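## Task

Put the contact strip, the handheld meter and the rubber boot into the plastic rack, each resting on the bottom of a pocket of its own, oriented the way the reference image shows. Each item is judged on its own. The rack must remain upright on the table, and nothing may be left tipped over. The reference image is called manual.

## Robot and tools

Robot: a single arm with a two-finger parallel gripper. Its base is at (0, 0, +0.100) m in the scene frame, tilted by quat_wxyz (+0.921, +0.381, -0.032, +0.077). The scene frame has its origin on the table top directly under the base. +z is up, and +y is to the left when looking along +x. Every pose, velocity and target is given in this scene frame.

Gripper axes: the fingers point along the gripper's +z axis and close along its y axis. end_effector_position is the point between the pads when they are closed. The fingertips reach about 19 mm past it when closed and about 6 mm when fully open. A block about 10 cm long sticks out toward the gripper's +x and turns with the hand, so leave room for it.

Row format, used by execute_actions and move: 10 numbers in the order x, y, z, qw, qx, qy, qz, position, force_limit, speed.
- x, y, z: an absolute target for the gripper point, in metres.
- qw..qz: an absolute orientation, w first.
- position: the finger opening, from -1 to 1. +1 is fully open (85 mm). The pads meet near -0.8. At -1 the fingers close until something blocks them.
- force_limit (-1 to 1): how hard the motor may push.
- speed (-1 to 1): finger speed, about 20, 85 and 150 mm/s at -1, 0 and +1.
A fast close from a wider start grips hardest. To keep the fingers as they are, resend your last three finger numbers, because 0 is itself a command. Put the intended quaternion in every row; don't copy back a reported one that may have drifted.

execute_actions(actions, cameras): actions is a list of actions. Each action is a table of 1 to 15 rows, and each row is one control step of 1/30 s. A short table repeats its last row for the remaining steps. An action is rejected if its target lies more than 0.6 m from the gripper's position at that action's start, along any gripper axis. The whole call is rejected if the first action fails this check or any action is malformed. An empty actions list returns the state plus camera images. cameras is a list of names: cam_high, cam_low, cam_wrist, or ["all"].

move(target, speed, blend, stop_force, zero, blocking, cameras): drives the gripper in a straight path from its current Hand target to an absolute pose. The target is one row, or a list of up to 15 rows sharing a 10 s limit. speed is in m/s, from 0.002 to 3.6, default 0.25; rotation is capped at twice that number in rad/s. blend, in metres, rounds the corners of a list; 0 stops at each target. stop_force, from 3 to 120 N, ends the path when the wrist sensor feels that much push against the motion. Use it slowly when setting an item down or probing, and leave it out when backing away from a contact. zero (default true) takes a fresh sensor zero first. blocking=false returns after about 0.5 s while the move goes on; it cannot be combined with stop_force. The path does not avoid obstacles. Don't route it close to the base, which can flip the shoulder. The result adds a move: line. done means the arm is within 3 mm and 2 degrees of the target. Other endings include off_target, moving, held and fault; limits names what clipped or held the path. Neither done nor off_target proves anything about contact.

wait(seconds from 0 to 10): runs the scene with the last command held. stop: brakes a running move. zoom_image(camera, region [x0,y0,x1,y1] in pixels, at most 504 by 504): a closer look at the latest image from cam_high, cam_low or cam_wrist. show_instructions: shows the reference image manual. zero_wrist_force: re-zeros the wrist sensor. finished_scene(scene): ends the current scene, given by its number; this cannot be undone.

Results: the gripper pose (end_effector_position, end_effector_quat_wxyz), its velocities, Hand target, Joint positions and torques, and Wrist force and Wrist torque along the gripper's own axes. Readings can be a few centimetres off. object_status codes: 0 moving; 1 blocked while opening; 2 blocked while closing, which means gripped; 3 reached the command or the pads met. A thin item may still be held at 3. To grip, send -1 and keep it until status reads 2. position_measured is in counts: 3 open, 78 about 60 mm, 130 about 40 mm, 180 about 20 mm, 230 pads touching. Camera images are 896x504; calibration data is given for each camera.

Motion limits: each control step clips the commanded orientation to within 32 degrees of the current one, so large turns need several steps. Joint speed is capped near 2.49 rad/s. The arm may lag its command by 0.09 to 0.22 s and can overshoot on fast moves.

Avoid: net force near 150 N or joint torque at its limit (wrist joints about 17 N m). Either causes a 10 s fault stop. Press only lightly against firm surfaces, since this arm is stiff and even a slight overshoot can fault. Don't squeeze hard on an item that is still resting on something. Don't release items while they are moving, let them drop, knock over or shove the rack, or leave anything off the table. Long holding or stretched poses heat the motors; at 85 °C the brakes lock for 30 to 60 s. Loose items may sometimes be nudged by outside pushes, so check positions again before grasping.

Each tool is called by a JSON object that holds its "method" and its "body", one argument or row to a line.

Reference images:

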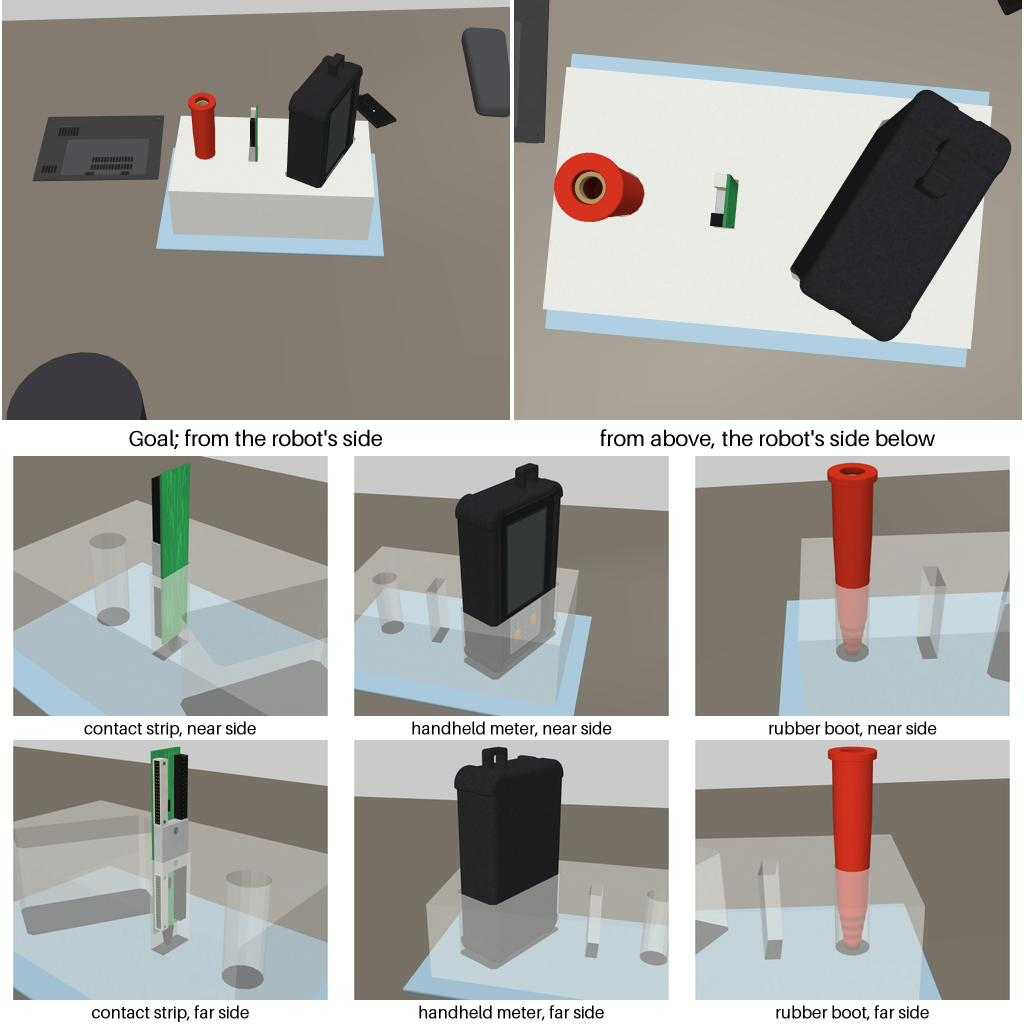

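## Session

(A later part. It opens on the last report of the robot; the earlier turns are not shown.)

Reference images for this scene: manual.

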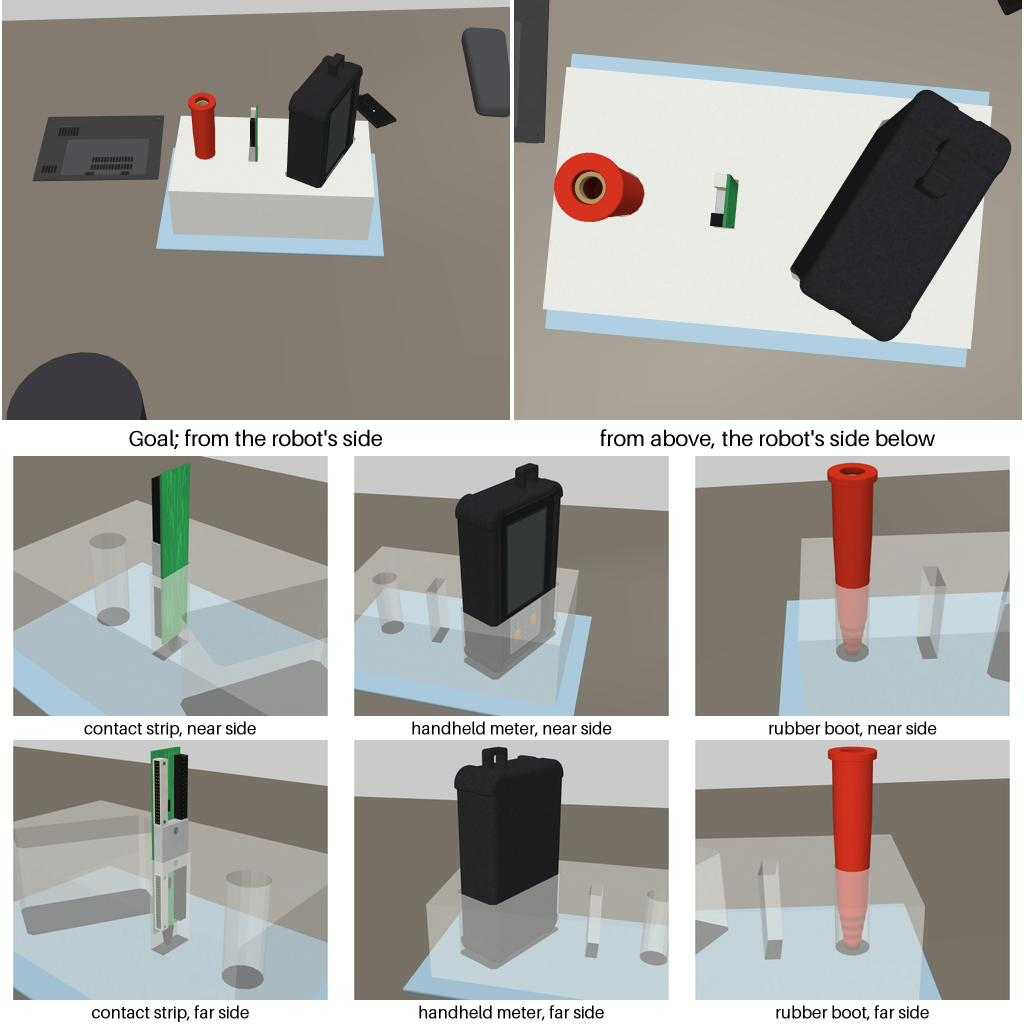

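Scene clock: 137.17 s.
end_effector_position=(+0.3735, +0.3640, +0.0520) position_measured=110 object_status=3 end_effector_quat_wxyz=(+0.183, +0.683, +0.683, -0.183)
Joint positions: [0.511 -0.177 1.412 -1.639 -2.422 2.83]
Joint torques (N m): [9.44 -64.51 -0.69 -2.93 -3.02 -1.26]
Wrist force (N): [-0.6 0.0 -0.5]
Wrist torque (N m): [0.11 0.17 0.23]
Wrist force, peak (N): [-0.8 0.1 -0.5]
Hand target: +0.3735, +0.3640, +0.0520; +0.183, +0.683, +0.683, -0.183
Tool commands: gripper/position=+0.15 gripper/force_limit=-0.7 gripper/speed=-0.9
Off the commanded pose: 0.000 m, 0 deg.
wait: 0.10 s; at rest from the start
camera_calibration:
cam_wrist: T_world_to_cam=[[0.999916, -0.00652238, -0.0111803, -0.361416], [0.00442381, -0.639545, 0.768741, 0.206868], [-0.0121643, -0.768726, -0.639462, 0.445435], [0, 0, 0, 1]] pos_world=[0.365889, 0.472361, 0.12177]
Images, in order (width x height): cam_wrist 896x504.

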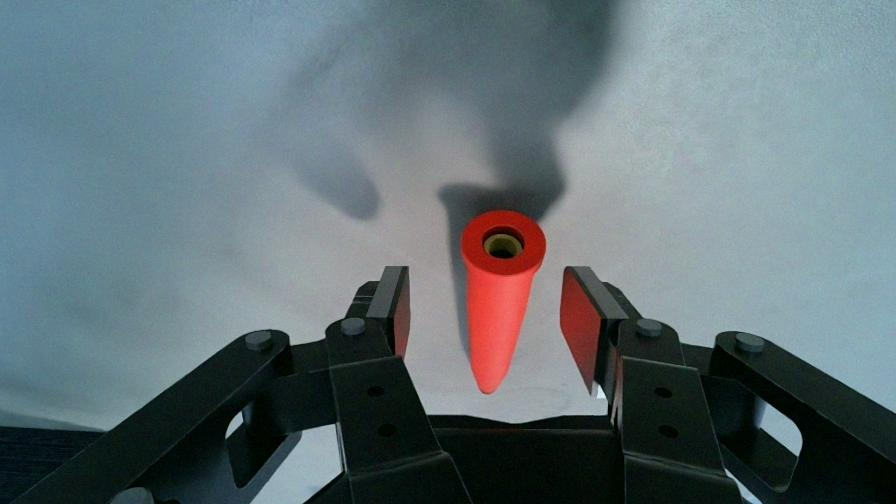

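{"method": "move", "body": {
  "target": [0.3797,0.3605,0.0515,0.183,0.683,0.683,-0.183,0.15,-0.7,-0.9],
  "speed": 0.06,
  "cameras": ["cam_wrist"]
}}

Scene clock: 138.57 s.
end_effector_position=(+0.3796, +0.3605, +0.0515) position_measured=110 object_status=3 end_effector_quat_wxyz=(+0.183, +0.683, +0.683, -0.183)
Joint positions: [0.501 -0.18 1.411 -1.64 -2.432 2.824]
Joint torques (N m): [10.73 -65.33 -30.79 -2.93 -3.08 -1.14]
Wrist force (N): [-0.7 0.3 -0.5]
Wrist torque (N m): [0.15 0.20 0.23]
Wrist force, peak (N): [-0.7 0.0 -0.7]
Hand target: +0.3797, +0.3605, +0.0515; +0.183, +0.683, +0.683, -0.183
Off the commanded pose: 0.000 m, 0 deg.
move: done
camera_calibration:
cam_wrist: T_world_to_cam=[[0.999916, -0.00652238, -0.0111803, -0.367544], [0.00442381, -0.639545, 0.768741, 0.204987], [-0.0121643, -0.768726, -0.639462, 0.442499], [0, 0, 0, 1]] pos_world=[0.371989, 0.468861, 0.12127]
Images, in order (width x height): cam_wrist 896x504.

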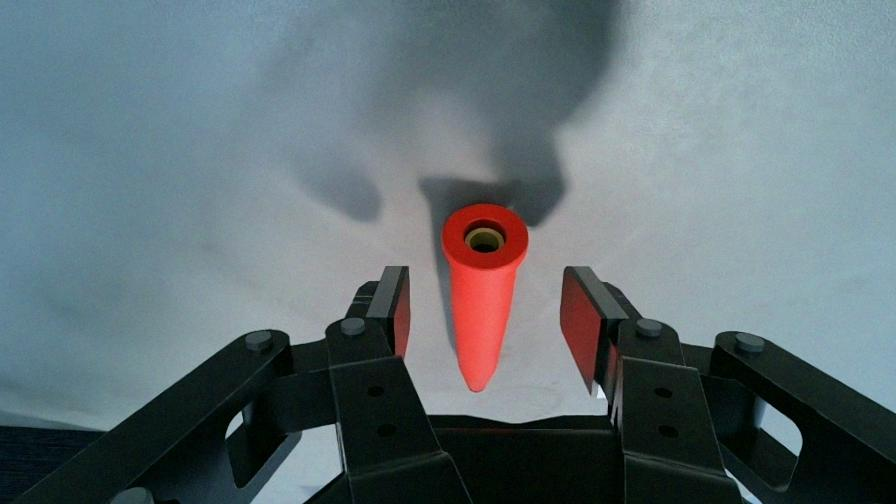

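{"method": "move", "body": {
  "target": [
    [0.3797,0.3502,0.0350,0.183,0.683,0.683,-0.183,0.15,-0.7,-0.9],
    [0.3797,0.3502,0.0350,0.183,0.683,0.683,-0.183,-1,-0.5,-0.85]
  ],
  "speed": 0.06,
  "cameras": ["cam_wrist"]
}}

Scene clock: 140.87 s.
end_effector_position=(+0.3797, +0.3502, +0.0350) position_measured=176 object_status=0 end_effector_quat_wxyz=(+0.183, +0.683, +0.683, -0.183)
Joint positions: [0.475 -0.181 1.455 -1.695 -2.455 2.808]
Joint torques (N m): [9.96 -62.69 -1.19 -2.72 -2.91 -1.15]
Wrist force (N): [-0.2 -1.1 -2.5]
Wrist torque (N m): [0.10 0.16 0.21]
Wrist force, peak (N): [-0.5 -0.9 -2.7]
Hand target: +0.3797, +0.3502, +0.0350; +0.183, +0.683, +0.683, -0.183
Off the commanded pose: 0.000 m, 0 deg.
move: done
camera_calibration:
cam_wrist: T_world_to_cam=[[0.999917, -0.00658752, -0.0111045, -0.367874], [0.00432384, -0.639544, 0.768742, 0.21112], [-0.0121659, -0.768726, -0.639462, 0.424032], [0, 0, 0, 1]] pos_world=[0.372089, 0.458561, 0.10477]
Images, in order (width x height): cam_wrist 896x504.

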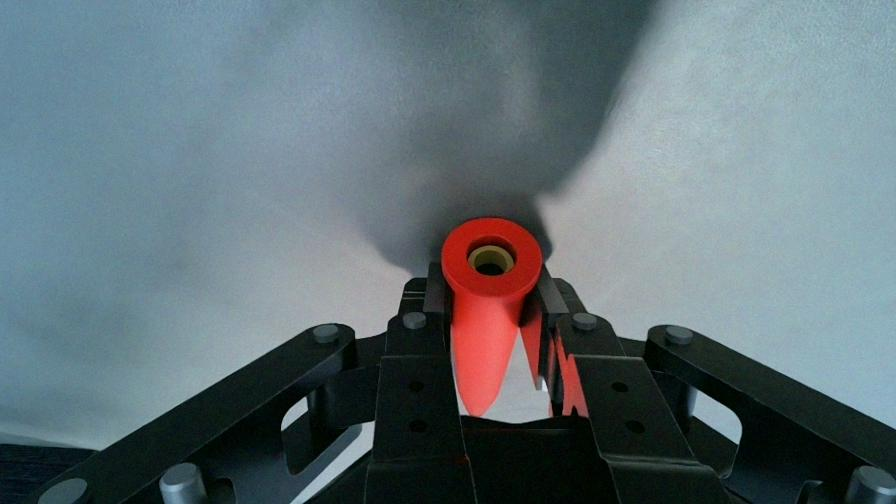

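{"method": "move", "body": {
  "target": [
    [0.3797,0.3450,0.1400,0.183,0.683,0.683,-0.183,-1,-0.5,-0.85],
    [0.43,0.04,0.29,-0.5,0,0.866,0,-1,-0.5,-0.85],
    [0.3160,-0.0996,0.235,-0.5,0,0.866,0,-1,-0.5,-0.85]
  ],
  "speed": [0.2, 0.6, 0.4],
  "blend": [0.03, 0.06, 0],
  "cameras": ["cam_wrist", "cam_high", "cam_low"]
}}

{"method": "zoom_image", "body": {
  "camera": "cam_high",
  "region": [420, 120, 580, 300]
}}

{"method": "zoom_image", "body": {
  "camera": "cam_low",
  "region": [405, 170, 475, 270]
}}

{"method": "zoom_image", "body": {
  "camera": "cam_wrist",
  "region": [380, 150, 620, 450]
}}

Scene clock: 145.20 s.
end_effector_position=(+0.3160, -0.0996, +0.2350) position_measured=176 object_status=2 end_effector_quat_wxyz=(-0.500, +0.000, +0.866, +0.000)
Joint positions: [-0.199 -1.177 1.731 -0.946 -1.962 0.701]
Joint torques (N m): [11.84 -41.79 1.5 -0.5 -1.24 -1.14]
Wrist force (N): [0.1 1.0 2.2]
Wrist torque (N m): [0.28 -0.13 -0.34]
Wrist force, peak (N): [-2.5 4.3 -1.5]
Hand target: +0.3160, -0.0996, +0.2350; -0.500, +0.000, +0.866, +0.000
Off the commanded pose: 0.000 m, 0 deg.
move: done
camera_calibration:
cam_wrist: T_world_to_cam=[[-0.0112463, 0.999915, -0.00659754, 0.113706], [0.768741, 0.00442644, -0.639545, -0.076488], [-0.639461, -0.0122643, -0.768725, 0.509322], [0, 0, 0, 1]] pos_world=[0.38577, -0.107111, 0.343361]

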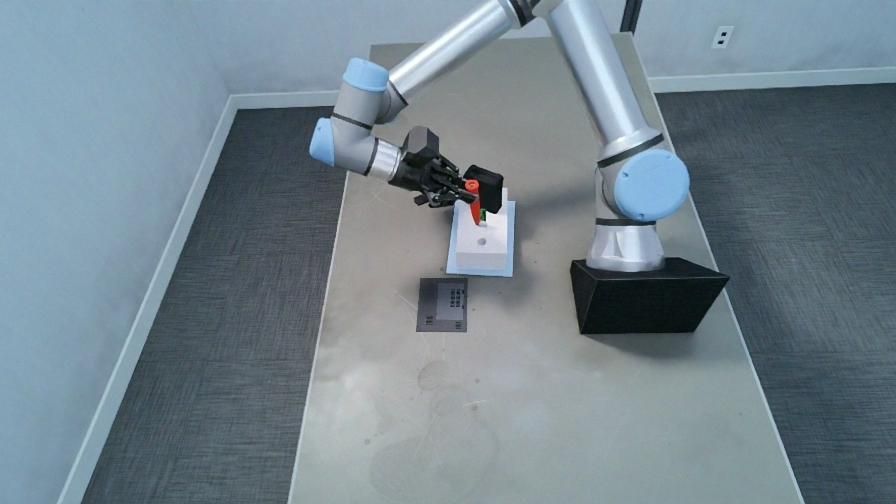

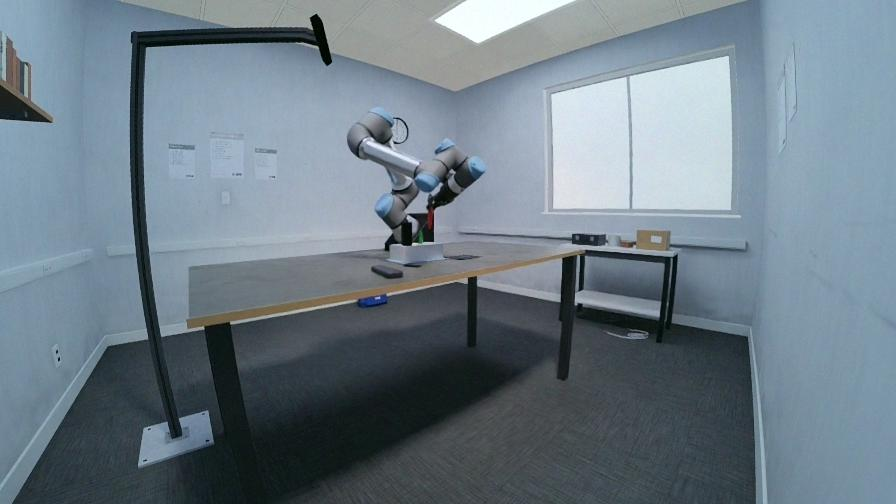

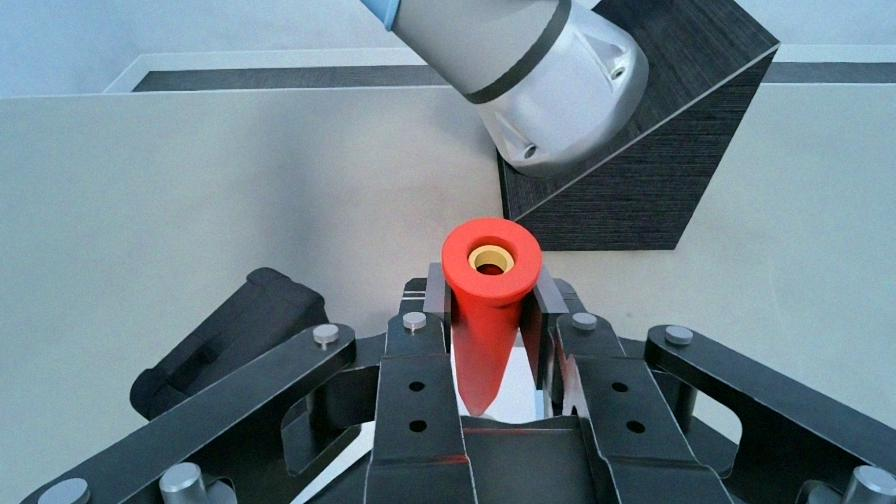

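Scaled by 2.800 from the camera's 896x504 image, which has a finer 1280x720 frame.

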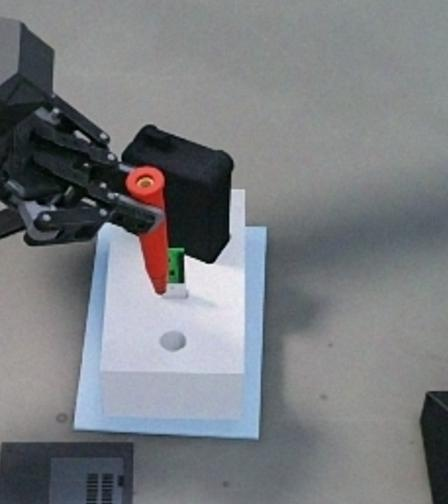

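Scaled by 5.040 from the camera's 896x504 image, which has a finer 1280x720 frame.

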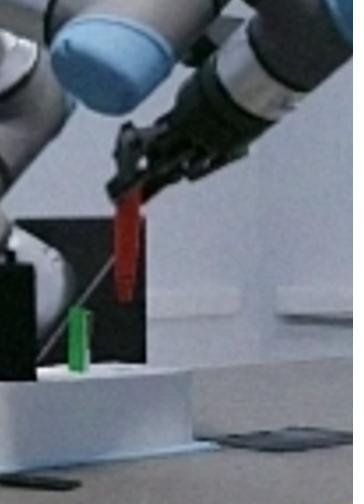

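Scaled by 1.680 from the camera's 896x504 image, which has a finer 1280x720 frame.

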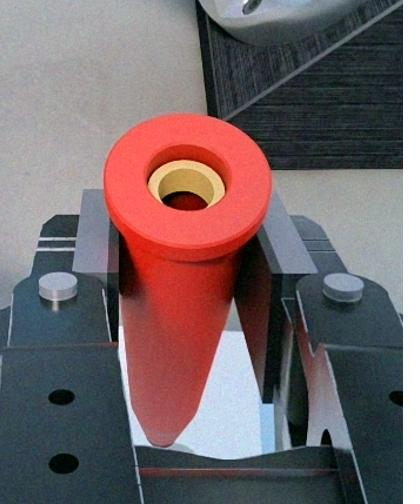

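{"method": "move", "body": {
  "target": [0.3130,-0.0996,0.1900,-0.47409,0,0.88048,0,-1,-0.5,-0.85],
  "speed": 0.15,
  "cameras": ["cam_wrist", "cam_high", "cam_low"]
}}

{"method": "zoom_image", "body": {
  "camera": "cam_high",
  "region": [440, 160, 520, 270]
}}

{"method": "zoom_image", "body": {
  "camera": "cam_low",
  "region": [410, 200, 455, 262]
}}

{"method": "zoom_image", "body": {
  "camera": "cam_wrist",
  "region": [430, 320, 560, 440]
}}

Scene clock: 147.07 s.
end_effector_position=(+0.3130, -0.0996, +0.1900) position_measured=176 object_status=2 end_effector_quat_wxyz=(-0.474, +0.000, +0.880, +0.000)
Joint positions: [-0.243 -1.185 1.82 -1.086 -2.039 0.66]
Joint torques (N m): [11.54 -42.04 1.94 -0.84 -1.64 -1.29]
Wrist force (N): [0.3 1.2 1.9]
Wrist torque (N m): [0.30 -0.17 -0.34]
Wrist force, peak (N): [-0.1 1.5 2.4]
Hand target: +0.3130, -0.0996, +0.1900; -0.474, +0.000, +0.880, +0.000
Off the commanded pose: 0.000 m, 0 deg.
move: done
camera_calibration:
cam_wrist: T_world_to_cam=[[-0.0107732, 0.999916, -0.0071739, 0.113424], [0.805301, 0.00442301, -0.592849, -0.123217], [-0.592768, -0.012164, -0.805281, 0.465148], [0, 0, 0, 1]] pos_world=[0.376174, -0.107211, 0.302339]

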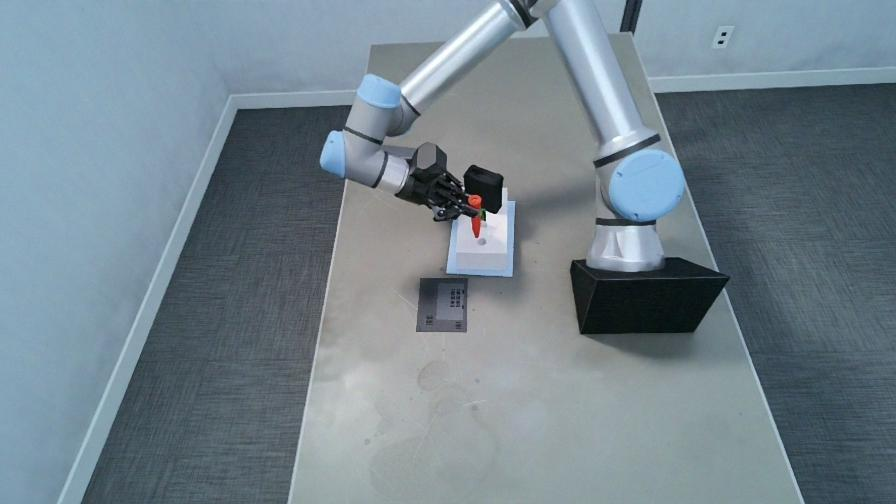

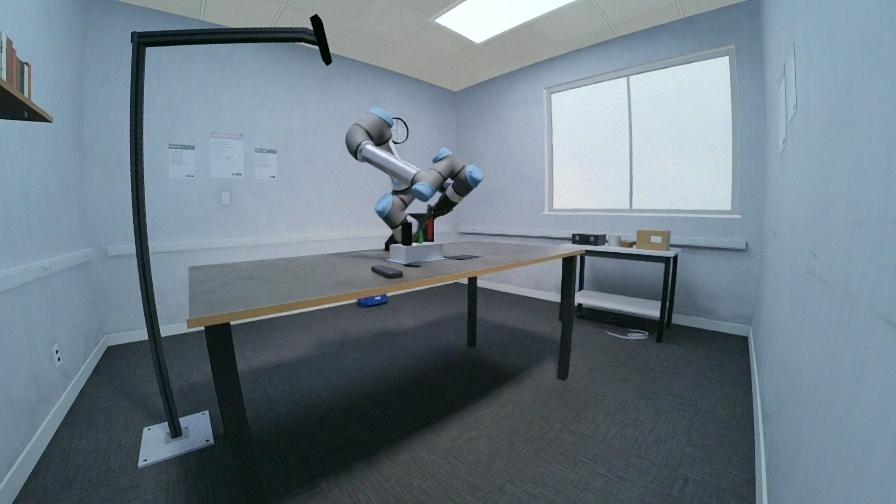

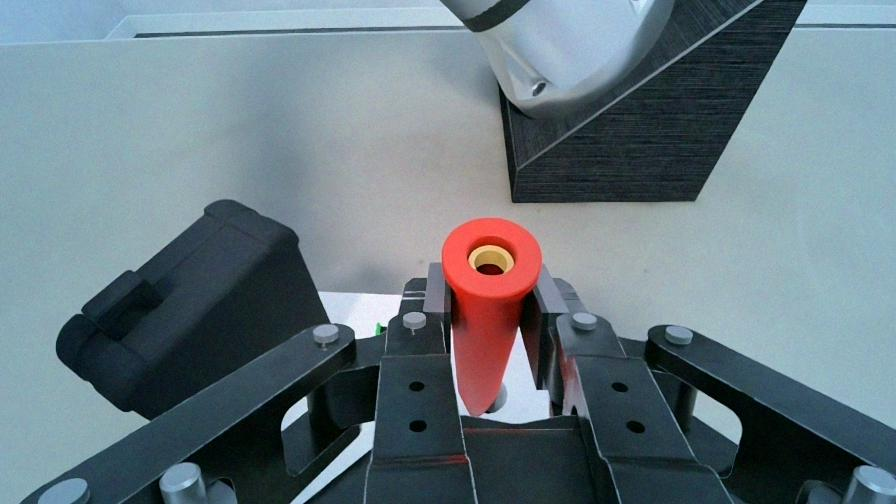

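Scaled by 4.582 from the camera's 896x504 image, which has a finer 1280x720 frame.

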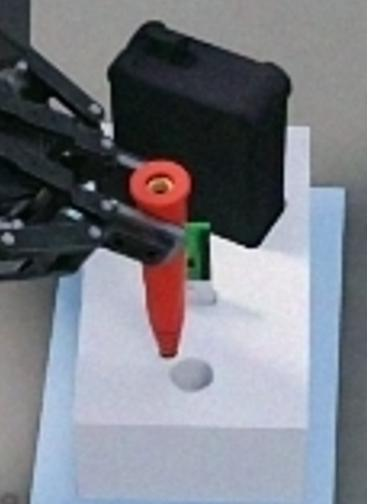

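Scaled by 8.129 from the camera's 896x504 image, which has a finer 1280x720 frame.

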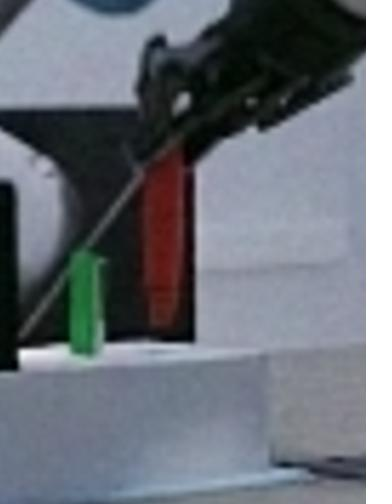

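Scaled by 3.877 from the camera's 896x504 image, which has a finer 1280x720 frame.

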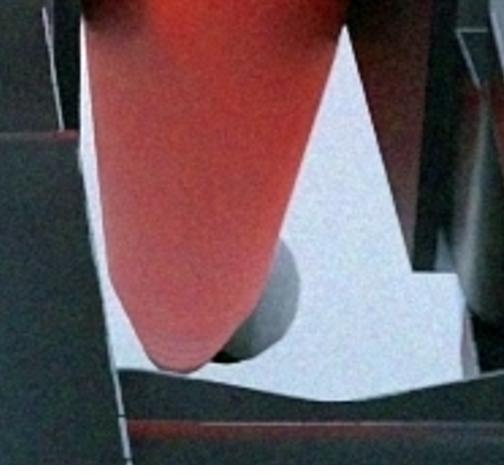

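{"method": "zoom_image", "body": {
  "camera": "cam_high",
  "region": [462, 192, 502, 252]
}}

{"method": "zoom_image", "body": {
  "camera": "cam_low",
  "region": [415, 215, 450, 250]
}}

Scaled by 8.400 from the camera's 896x504 image, which has a finer 1280x720 frame.

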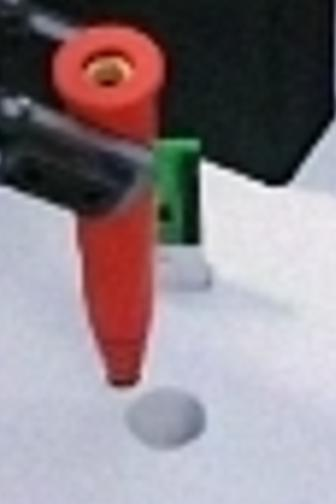

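Scaled by 14.400 from the camera's 896x504 image, which has a finer 1280x720 frame.

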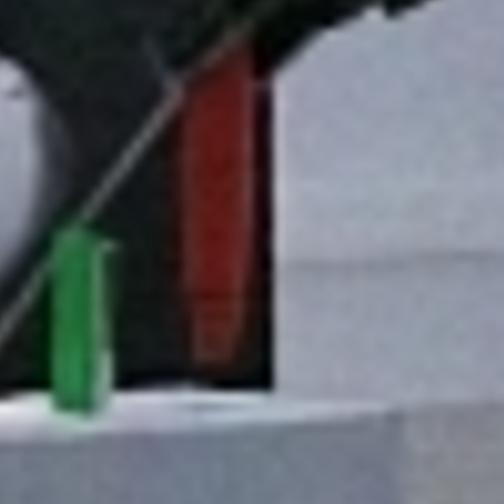

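{"method": "move", "body": {
  "target": [0.2985,-0.0931,0.1900,-0.4633,0,0.8862,0,-1,-0.5,-0.85],
  "speed": 0.08,
  "cameras": ["cam_wrist", "cam_high", "cam_low"]
}}

{"method": "zoom_image", "body": {
  "camera": "cam_high",
  "region": [462, 192, 502, 252]
}}

{"method": "zoom_image", "body": {
  "camera": "cam_low",
  "region": [415, 215, 450, 250]
}}

{"method": "zoom_image", "body": {
  "camera": "cam_wrist",
  "region": [430, 320, 560, 440]
}}

Scene clock: 149.47 s.
end_effector_position=(+0.2985, -0.0931, +0.1900) position_measured=176 object_status=2 end_effector_quat_wxyz=(-0.463, +0.000, +0.886, +0.000)
Joint positions: [-0.23 -1.219 1.875 -1.126 -2.042 0.657]
Joint torques (N m): [42.1 -40.76 1.63 -0.81 -1.43 -1.25]
Wrist force (N): [0.4 1.2 2.0]
Wrist torque (N m): [0.29 -0.20 -0.33]
Wrist force, peak (N): [0.6 1.4 2.1]
Hand target: +0.2985, -0.0931, +0.1900; -0.463, +0.000, +0.886, +0.000
Off the commanded pose: 0.000 m, 0 deg.
move: done
camera_calibration:
cam_wrist: T_world_to_cam=[[-0.010595, 0.999916, -0.00743399, 0.106765], [0.81955, 0.00442385, -0.572991, -0.119694], [-0.57291, -0.0121633, -0.819528, 0.453458], [0, 0, 0, 1]] pos_world=[0.359017, -0.100711, 0.303832]

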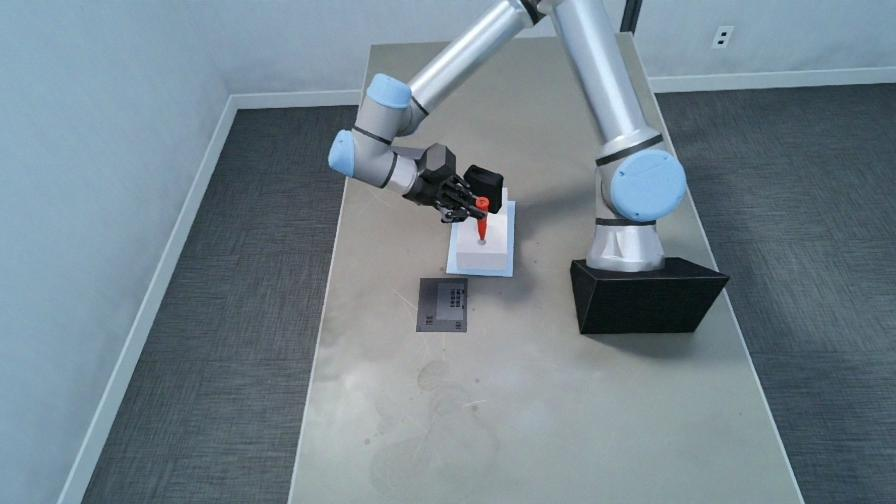

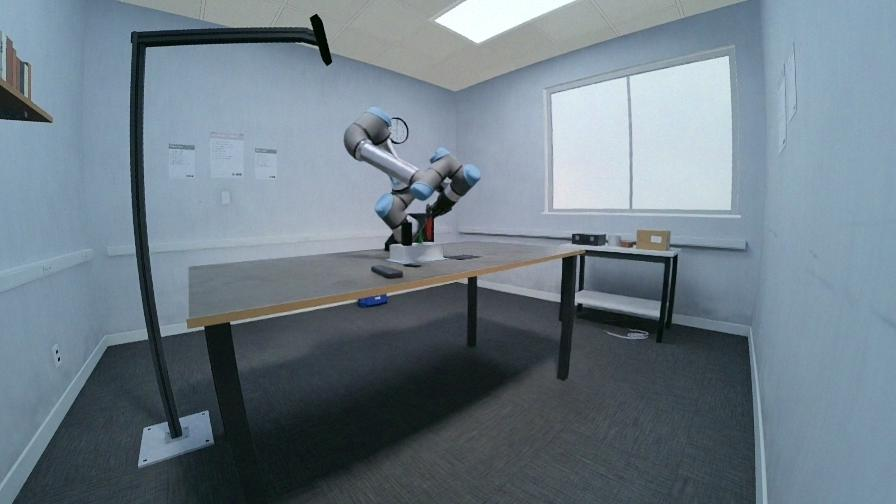

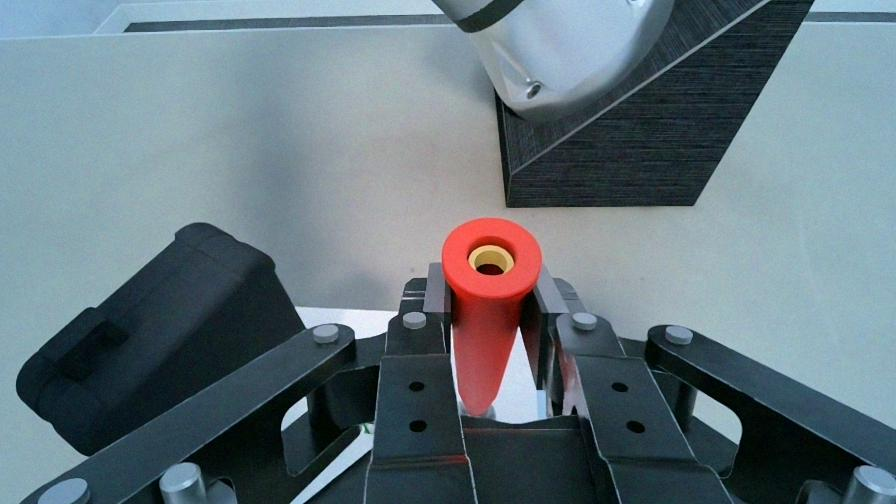

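Scaled by 8.400 from the camera's 896x504 image, which has a finer 1280x720 frame.

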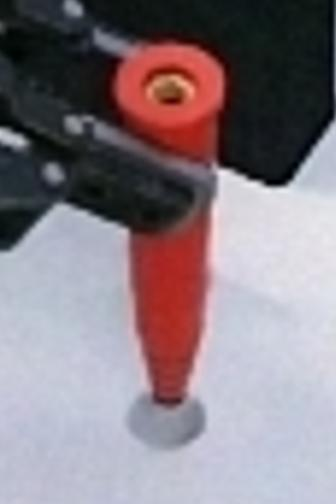

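Scaled by 14.400 from the camera's 896x504 image, which has a finer 1280x720 frame.

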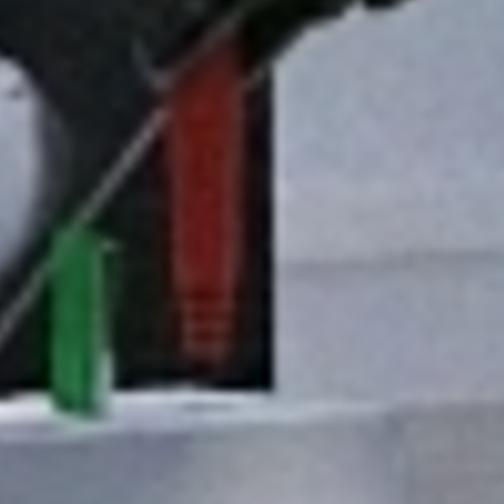

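Scaled by 3.877 from the camera's 896x504 image, which has a finer 1280x720 frame.

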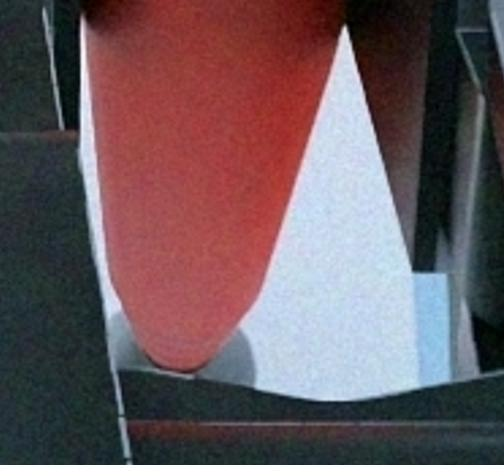

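{"method": "move", "body": {
  "target": [
    [0.2985,-0.0931,0.1780,-0.4633,0,0.8862,0,-1,-0.5,-0.85],
    [0.2985,-0.0931,0.1360,-0.4633,0,0.8862,0,-1,-0.5,-0.85],
    [0.2985,-0.0931,0.1120,-0.4633,0,0.8862,0,-1,-0.5,-0.85]
  ],
  "speed": [0.03, 0.045, 0.025],
  "stop_force": 6,
  "cameras": ["cam_wrist", "cam_high", "cam_low"]
}}

{"method": "zoom_image", "body": {
  "camera": "cam_high",
  "region": [462, 192, 502, 252]
}}

{"method": "zoom_image", "body": {
  "camera": "cam_low",
  "region": [415, 215, 450, 250]
}}

Scene clock: 153.03 s.
end_effector_position=(+0.2985, -0.0931, +0.1229) position_measured=176 object_status=2 end_effector_quat_wxyz=(-0.463, +0.000, +0.886, +0.000)
Joint positions: [-0.324 -1.157 1.945 -1.283 -2.126 0.606]
Joint torques (N m): [43.08 -42.51 -18.61 2.54 3.84 0.82]
Wrist force (N): [1.4 1.0 -2.3]
Wrist torque (N m): [0.32 -0.27 -0.33]
Wrist force, peak (N): [10.3 -0.5 -12.3]
Hand target: +0.2985, -0.0931, +0.1229; -0.463, +0.000, +0.886, +0.000
Off the commanded pose: 0.011 m, 0 deg.
move: contact; path passed 2 of 3 targets
camera_calibration:
cam_wrist: T_world_to_cam=[[-0.0106535, 0.999915, -0.00751502, 0.106305], [0.819549, 0.00442541, -0.572992, -0.158059], [-0.57291, -0.0122633, -0.819527, 0.3984], [0, 0, 0, 1]] pos_world=[0.358917, -0.100711, 0.236731]

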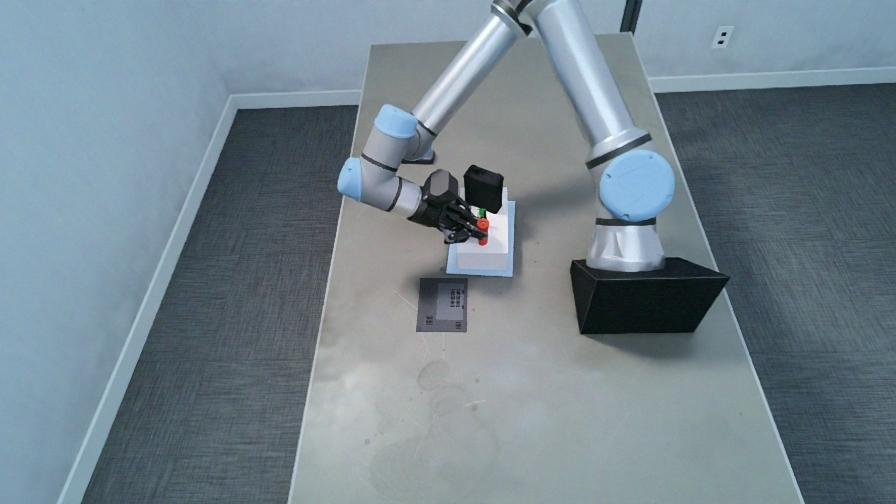

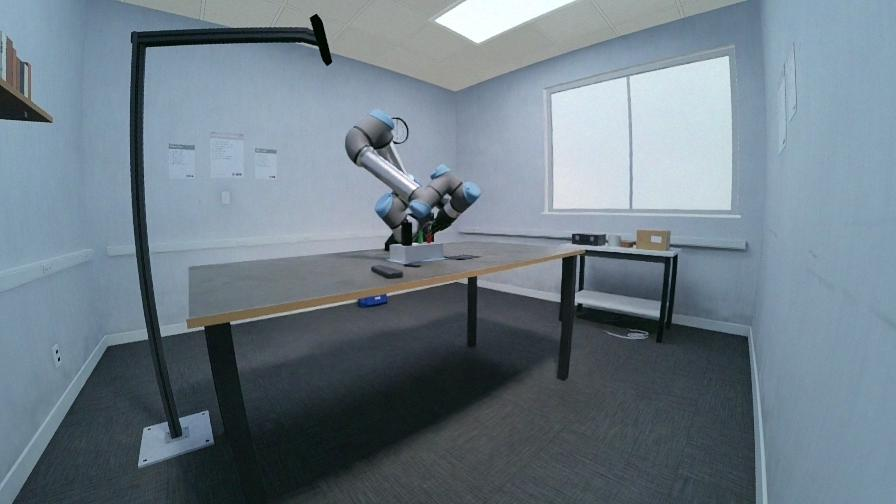

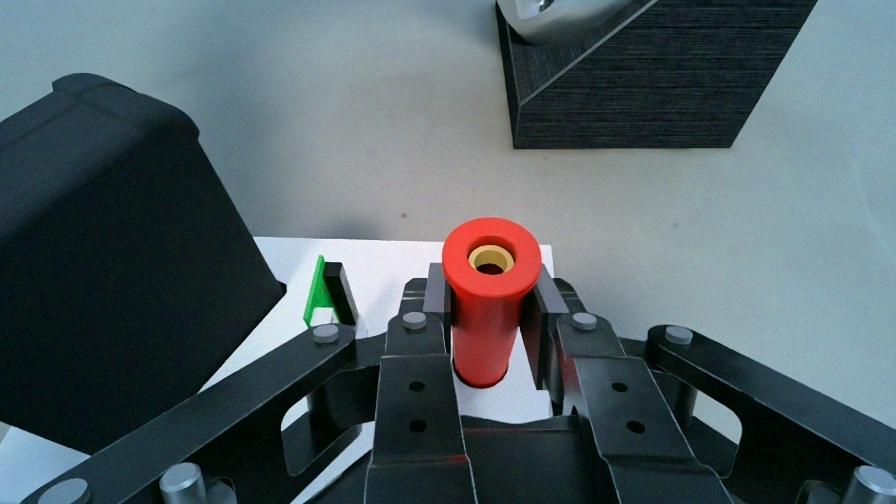

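Scaled by 8.400 from the camera's 896x504 image, which has a finer 1280x720 frame.

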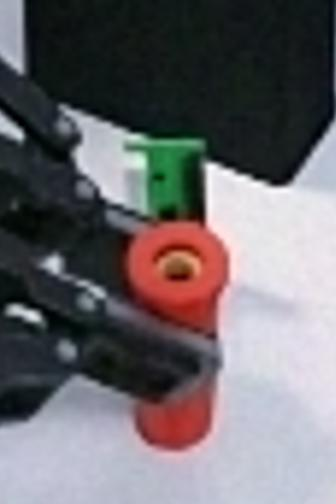

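Scaled by 14.400 from the camera's 896x504 image, which has a finer 1280x720 frame.

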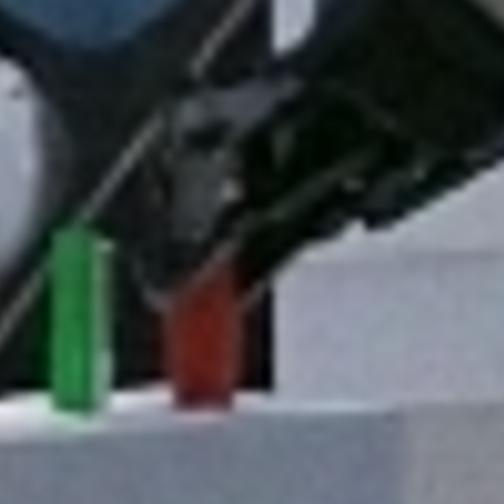

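{"method": "move", "body": {
  "target": [
    [0.2985,-0.0931,0.1233,-0.4633,0,0.8862,0,-1,-0.5,-0.85],
    [0.2985,-0.0931,0.1233,-0.4633,0,0.8862,0,0.03,-0.5,-0.85]
  ],
  "speed": 0.03,
  "cameras": ["cam_wrist"]
}}

Scene clock: 155.10 s.
end_effector_position=(+0.2985, -0.0931, +0.1233) position_measured=126 object_status=0 end_effector_quat_wxyz=(-0.463, +0.000, +0.886, +0.000)
Joint positions: [-0.324 -1.157 1.945 -1.282 -2.125 0.607]
Joint torques (N m): [43.59 -42.75 -19.91 -0.69 1.11 0.9]
Wrist force (N): [0.4 1.3 1.4]
Wrist torque (N m): [0.32 -0.12 -0.33]
Wrist force, peak (N): [1.7 1.0 -2.6]
Hand target: +0.2985, -0.0931, +0.1233; -0.463, +0.000, +0.886, +0.000
Off the commanded pose: 0.000 m, 0 deg.
move: done
camera_calibration:
cam_wrist: T_world_to_cam=[[-0.0105956, 0.999916, -0.00743485, 0.106269], [0.819596, 0.00442489, -0.572925, -0.157863], [-0.572844, -0.0121641, -0.819574, 0.398725], [0, 0, 0, 1]] pos_world=[0.358917, -0.100711, 0.237132]
Images, in order (width x height): cam_wrist 896x504.

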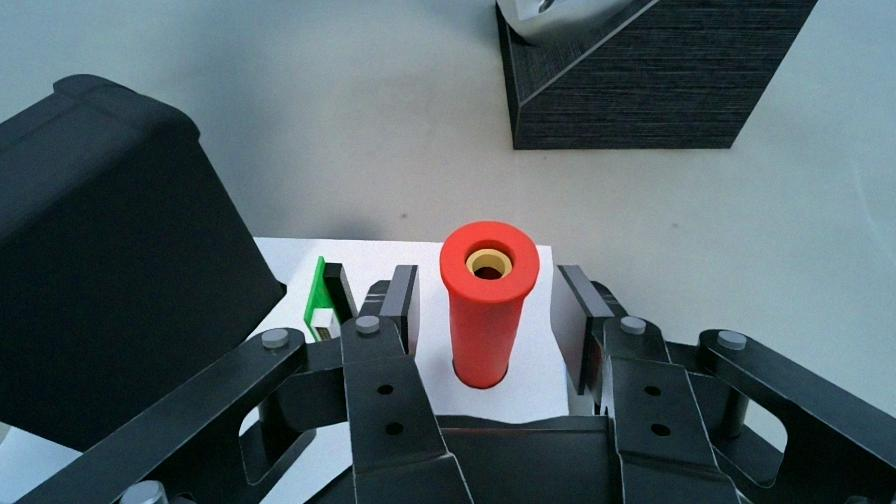

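{"method": "move", "body": {
  "target": [
    [0.3400,-0.0931,0.1522,-0.4633,0,0.8862,0,0.03,-0.5,-0.85],
    [0.4220,-0.0931,0.2092,-0.4633,0,0.8862,0,0.03,-0.5,-0.85]
  ],
  "speed": [0.12, 0.3],
  "blend": [0.02, 0],
  "cameras": ["cam_wrist", "cam_high", "cam_low"]
}}

{"method": "zoom_image", "body": {
  "camera": "cam_high",
  "region": [440, 150, 540, 290]
}}

{"method": "zoom_image", "body": {
  "camera": "cam_low",
  "region": [375, 210, 465, 280]
}}

Scene clock: 156.70 s.
end_effector_position=(+0.4220, -0.0931, +0.2092) position_measured=126 object_status=3 end_effector_quat_wxyz=(-0.463, +0.000, +0.886, +0.000)
Joint positions: [-0.196 -0.981 1.457 -0.938 -2.012 0.674]
Joint torques (N m): [51.62 -14.13 -28.38 2.17 3.91 1.64]
Wrist force (N): [0.9 0.9 1.2]
Wrist torque (N m): [0.24 -0.19 -0.42]
Wrist force, peak (N): [0.6 1.5 2.8]
Hand target: +0.4220, -0.0931, +0.2092; -0.463, +0.000, +0.886, +0.000
Off the commanded pose: 0.000 m, 0 deg.
move: done
camera_calibration:
cam_wrist: T_world_to_cam=[[-0.0105956, 0.999916, -0.00743485, 0.108216], [0.819596, 0.00442489, -0.572925, -0.209869], [-0.572844, -0.0121641, -0.819574, 0.539873], [0, 0, 0, 1]] pos_world=[0.482417, -0.100711, 0.323032]

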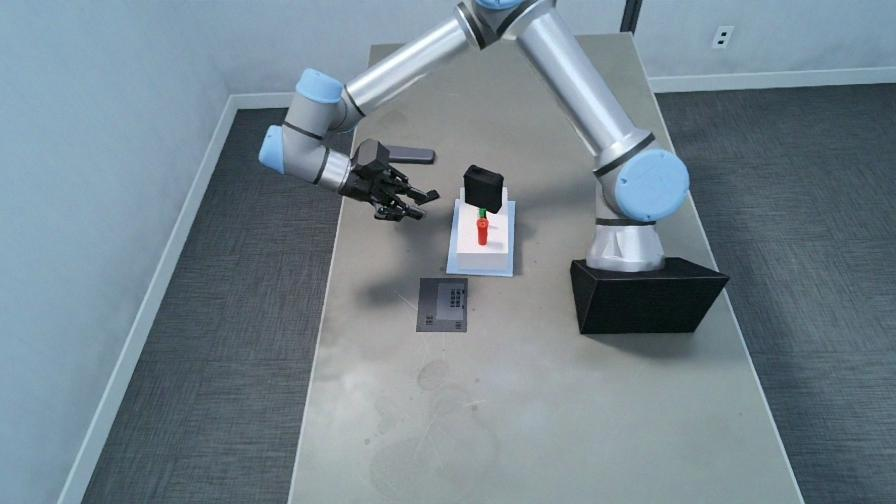

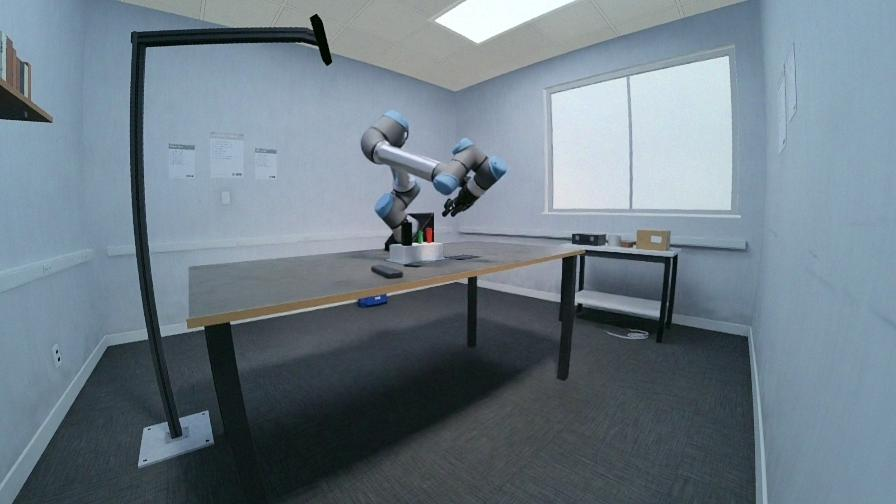

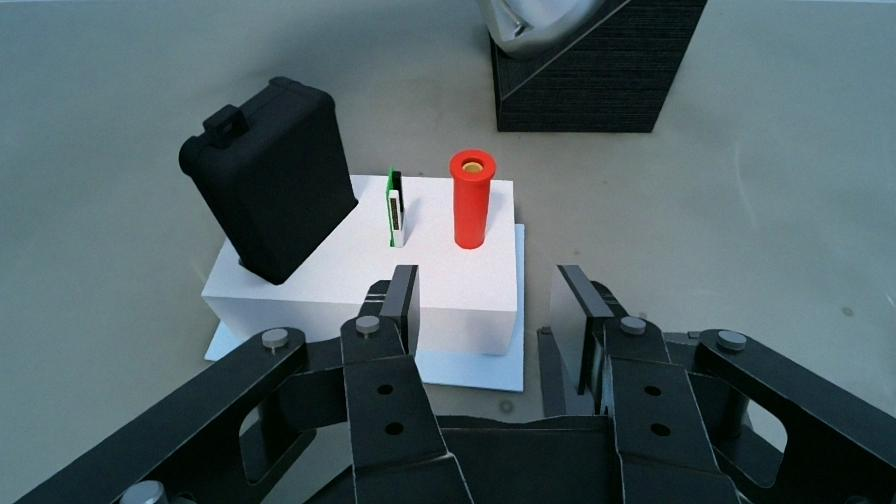

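Scaled by 3.600 from the camera's 896x504 image, which has a finer 1280x720 frame.

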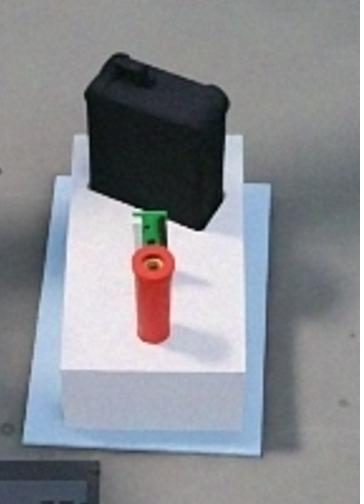

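Scaled by 5.600 from the camera's 896x504 image, which has a finer 1280x720 frame.

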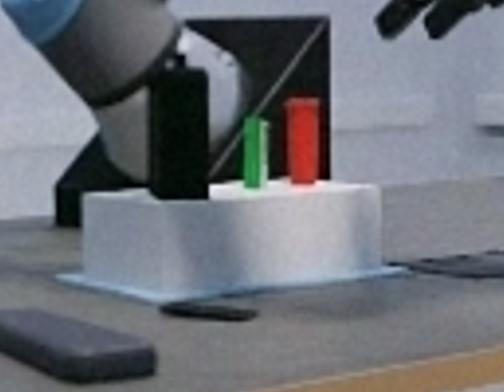

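{"method": "finished_scene", "body": {
  "scene": 2
}}

The scene is finished: the task was done.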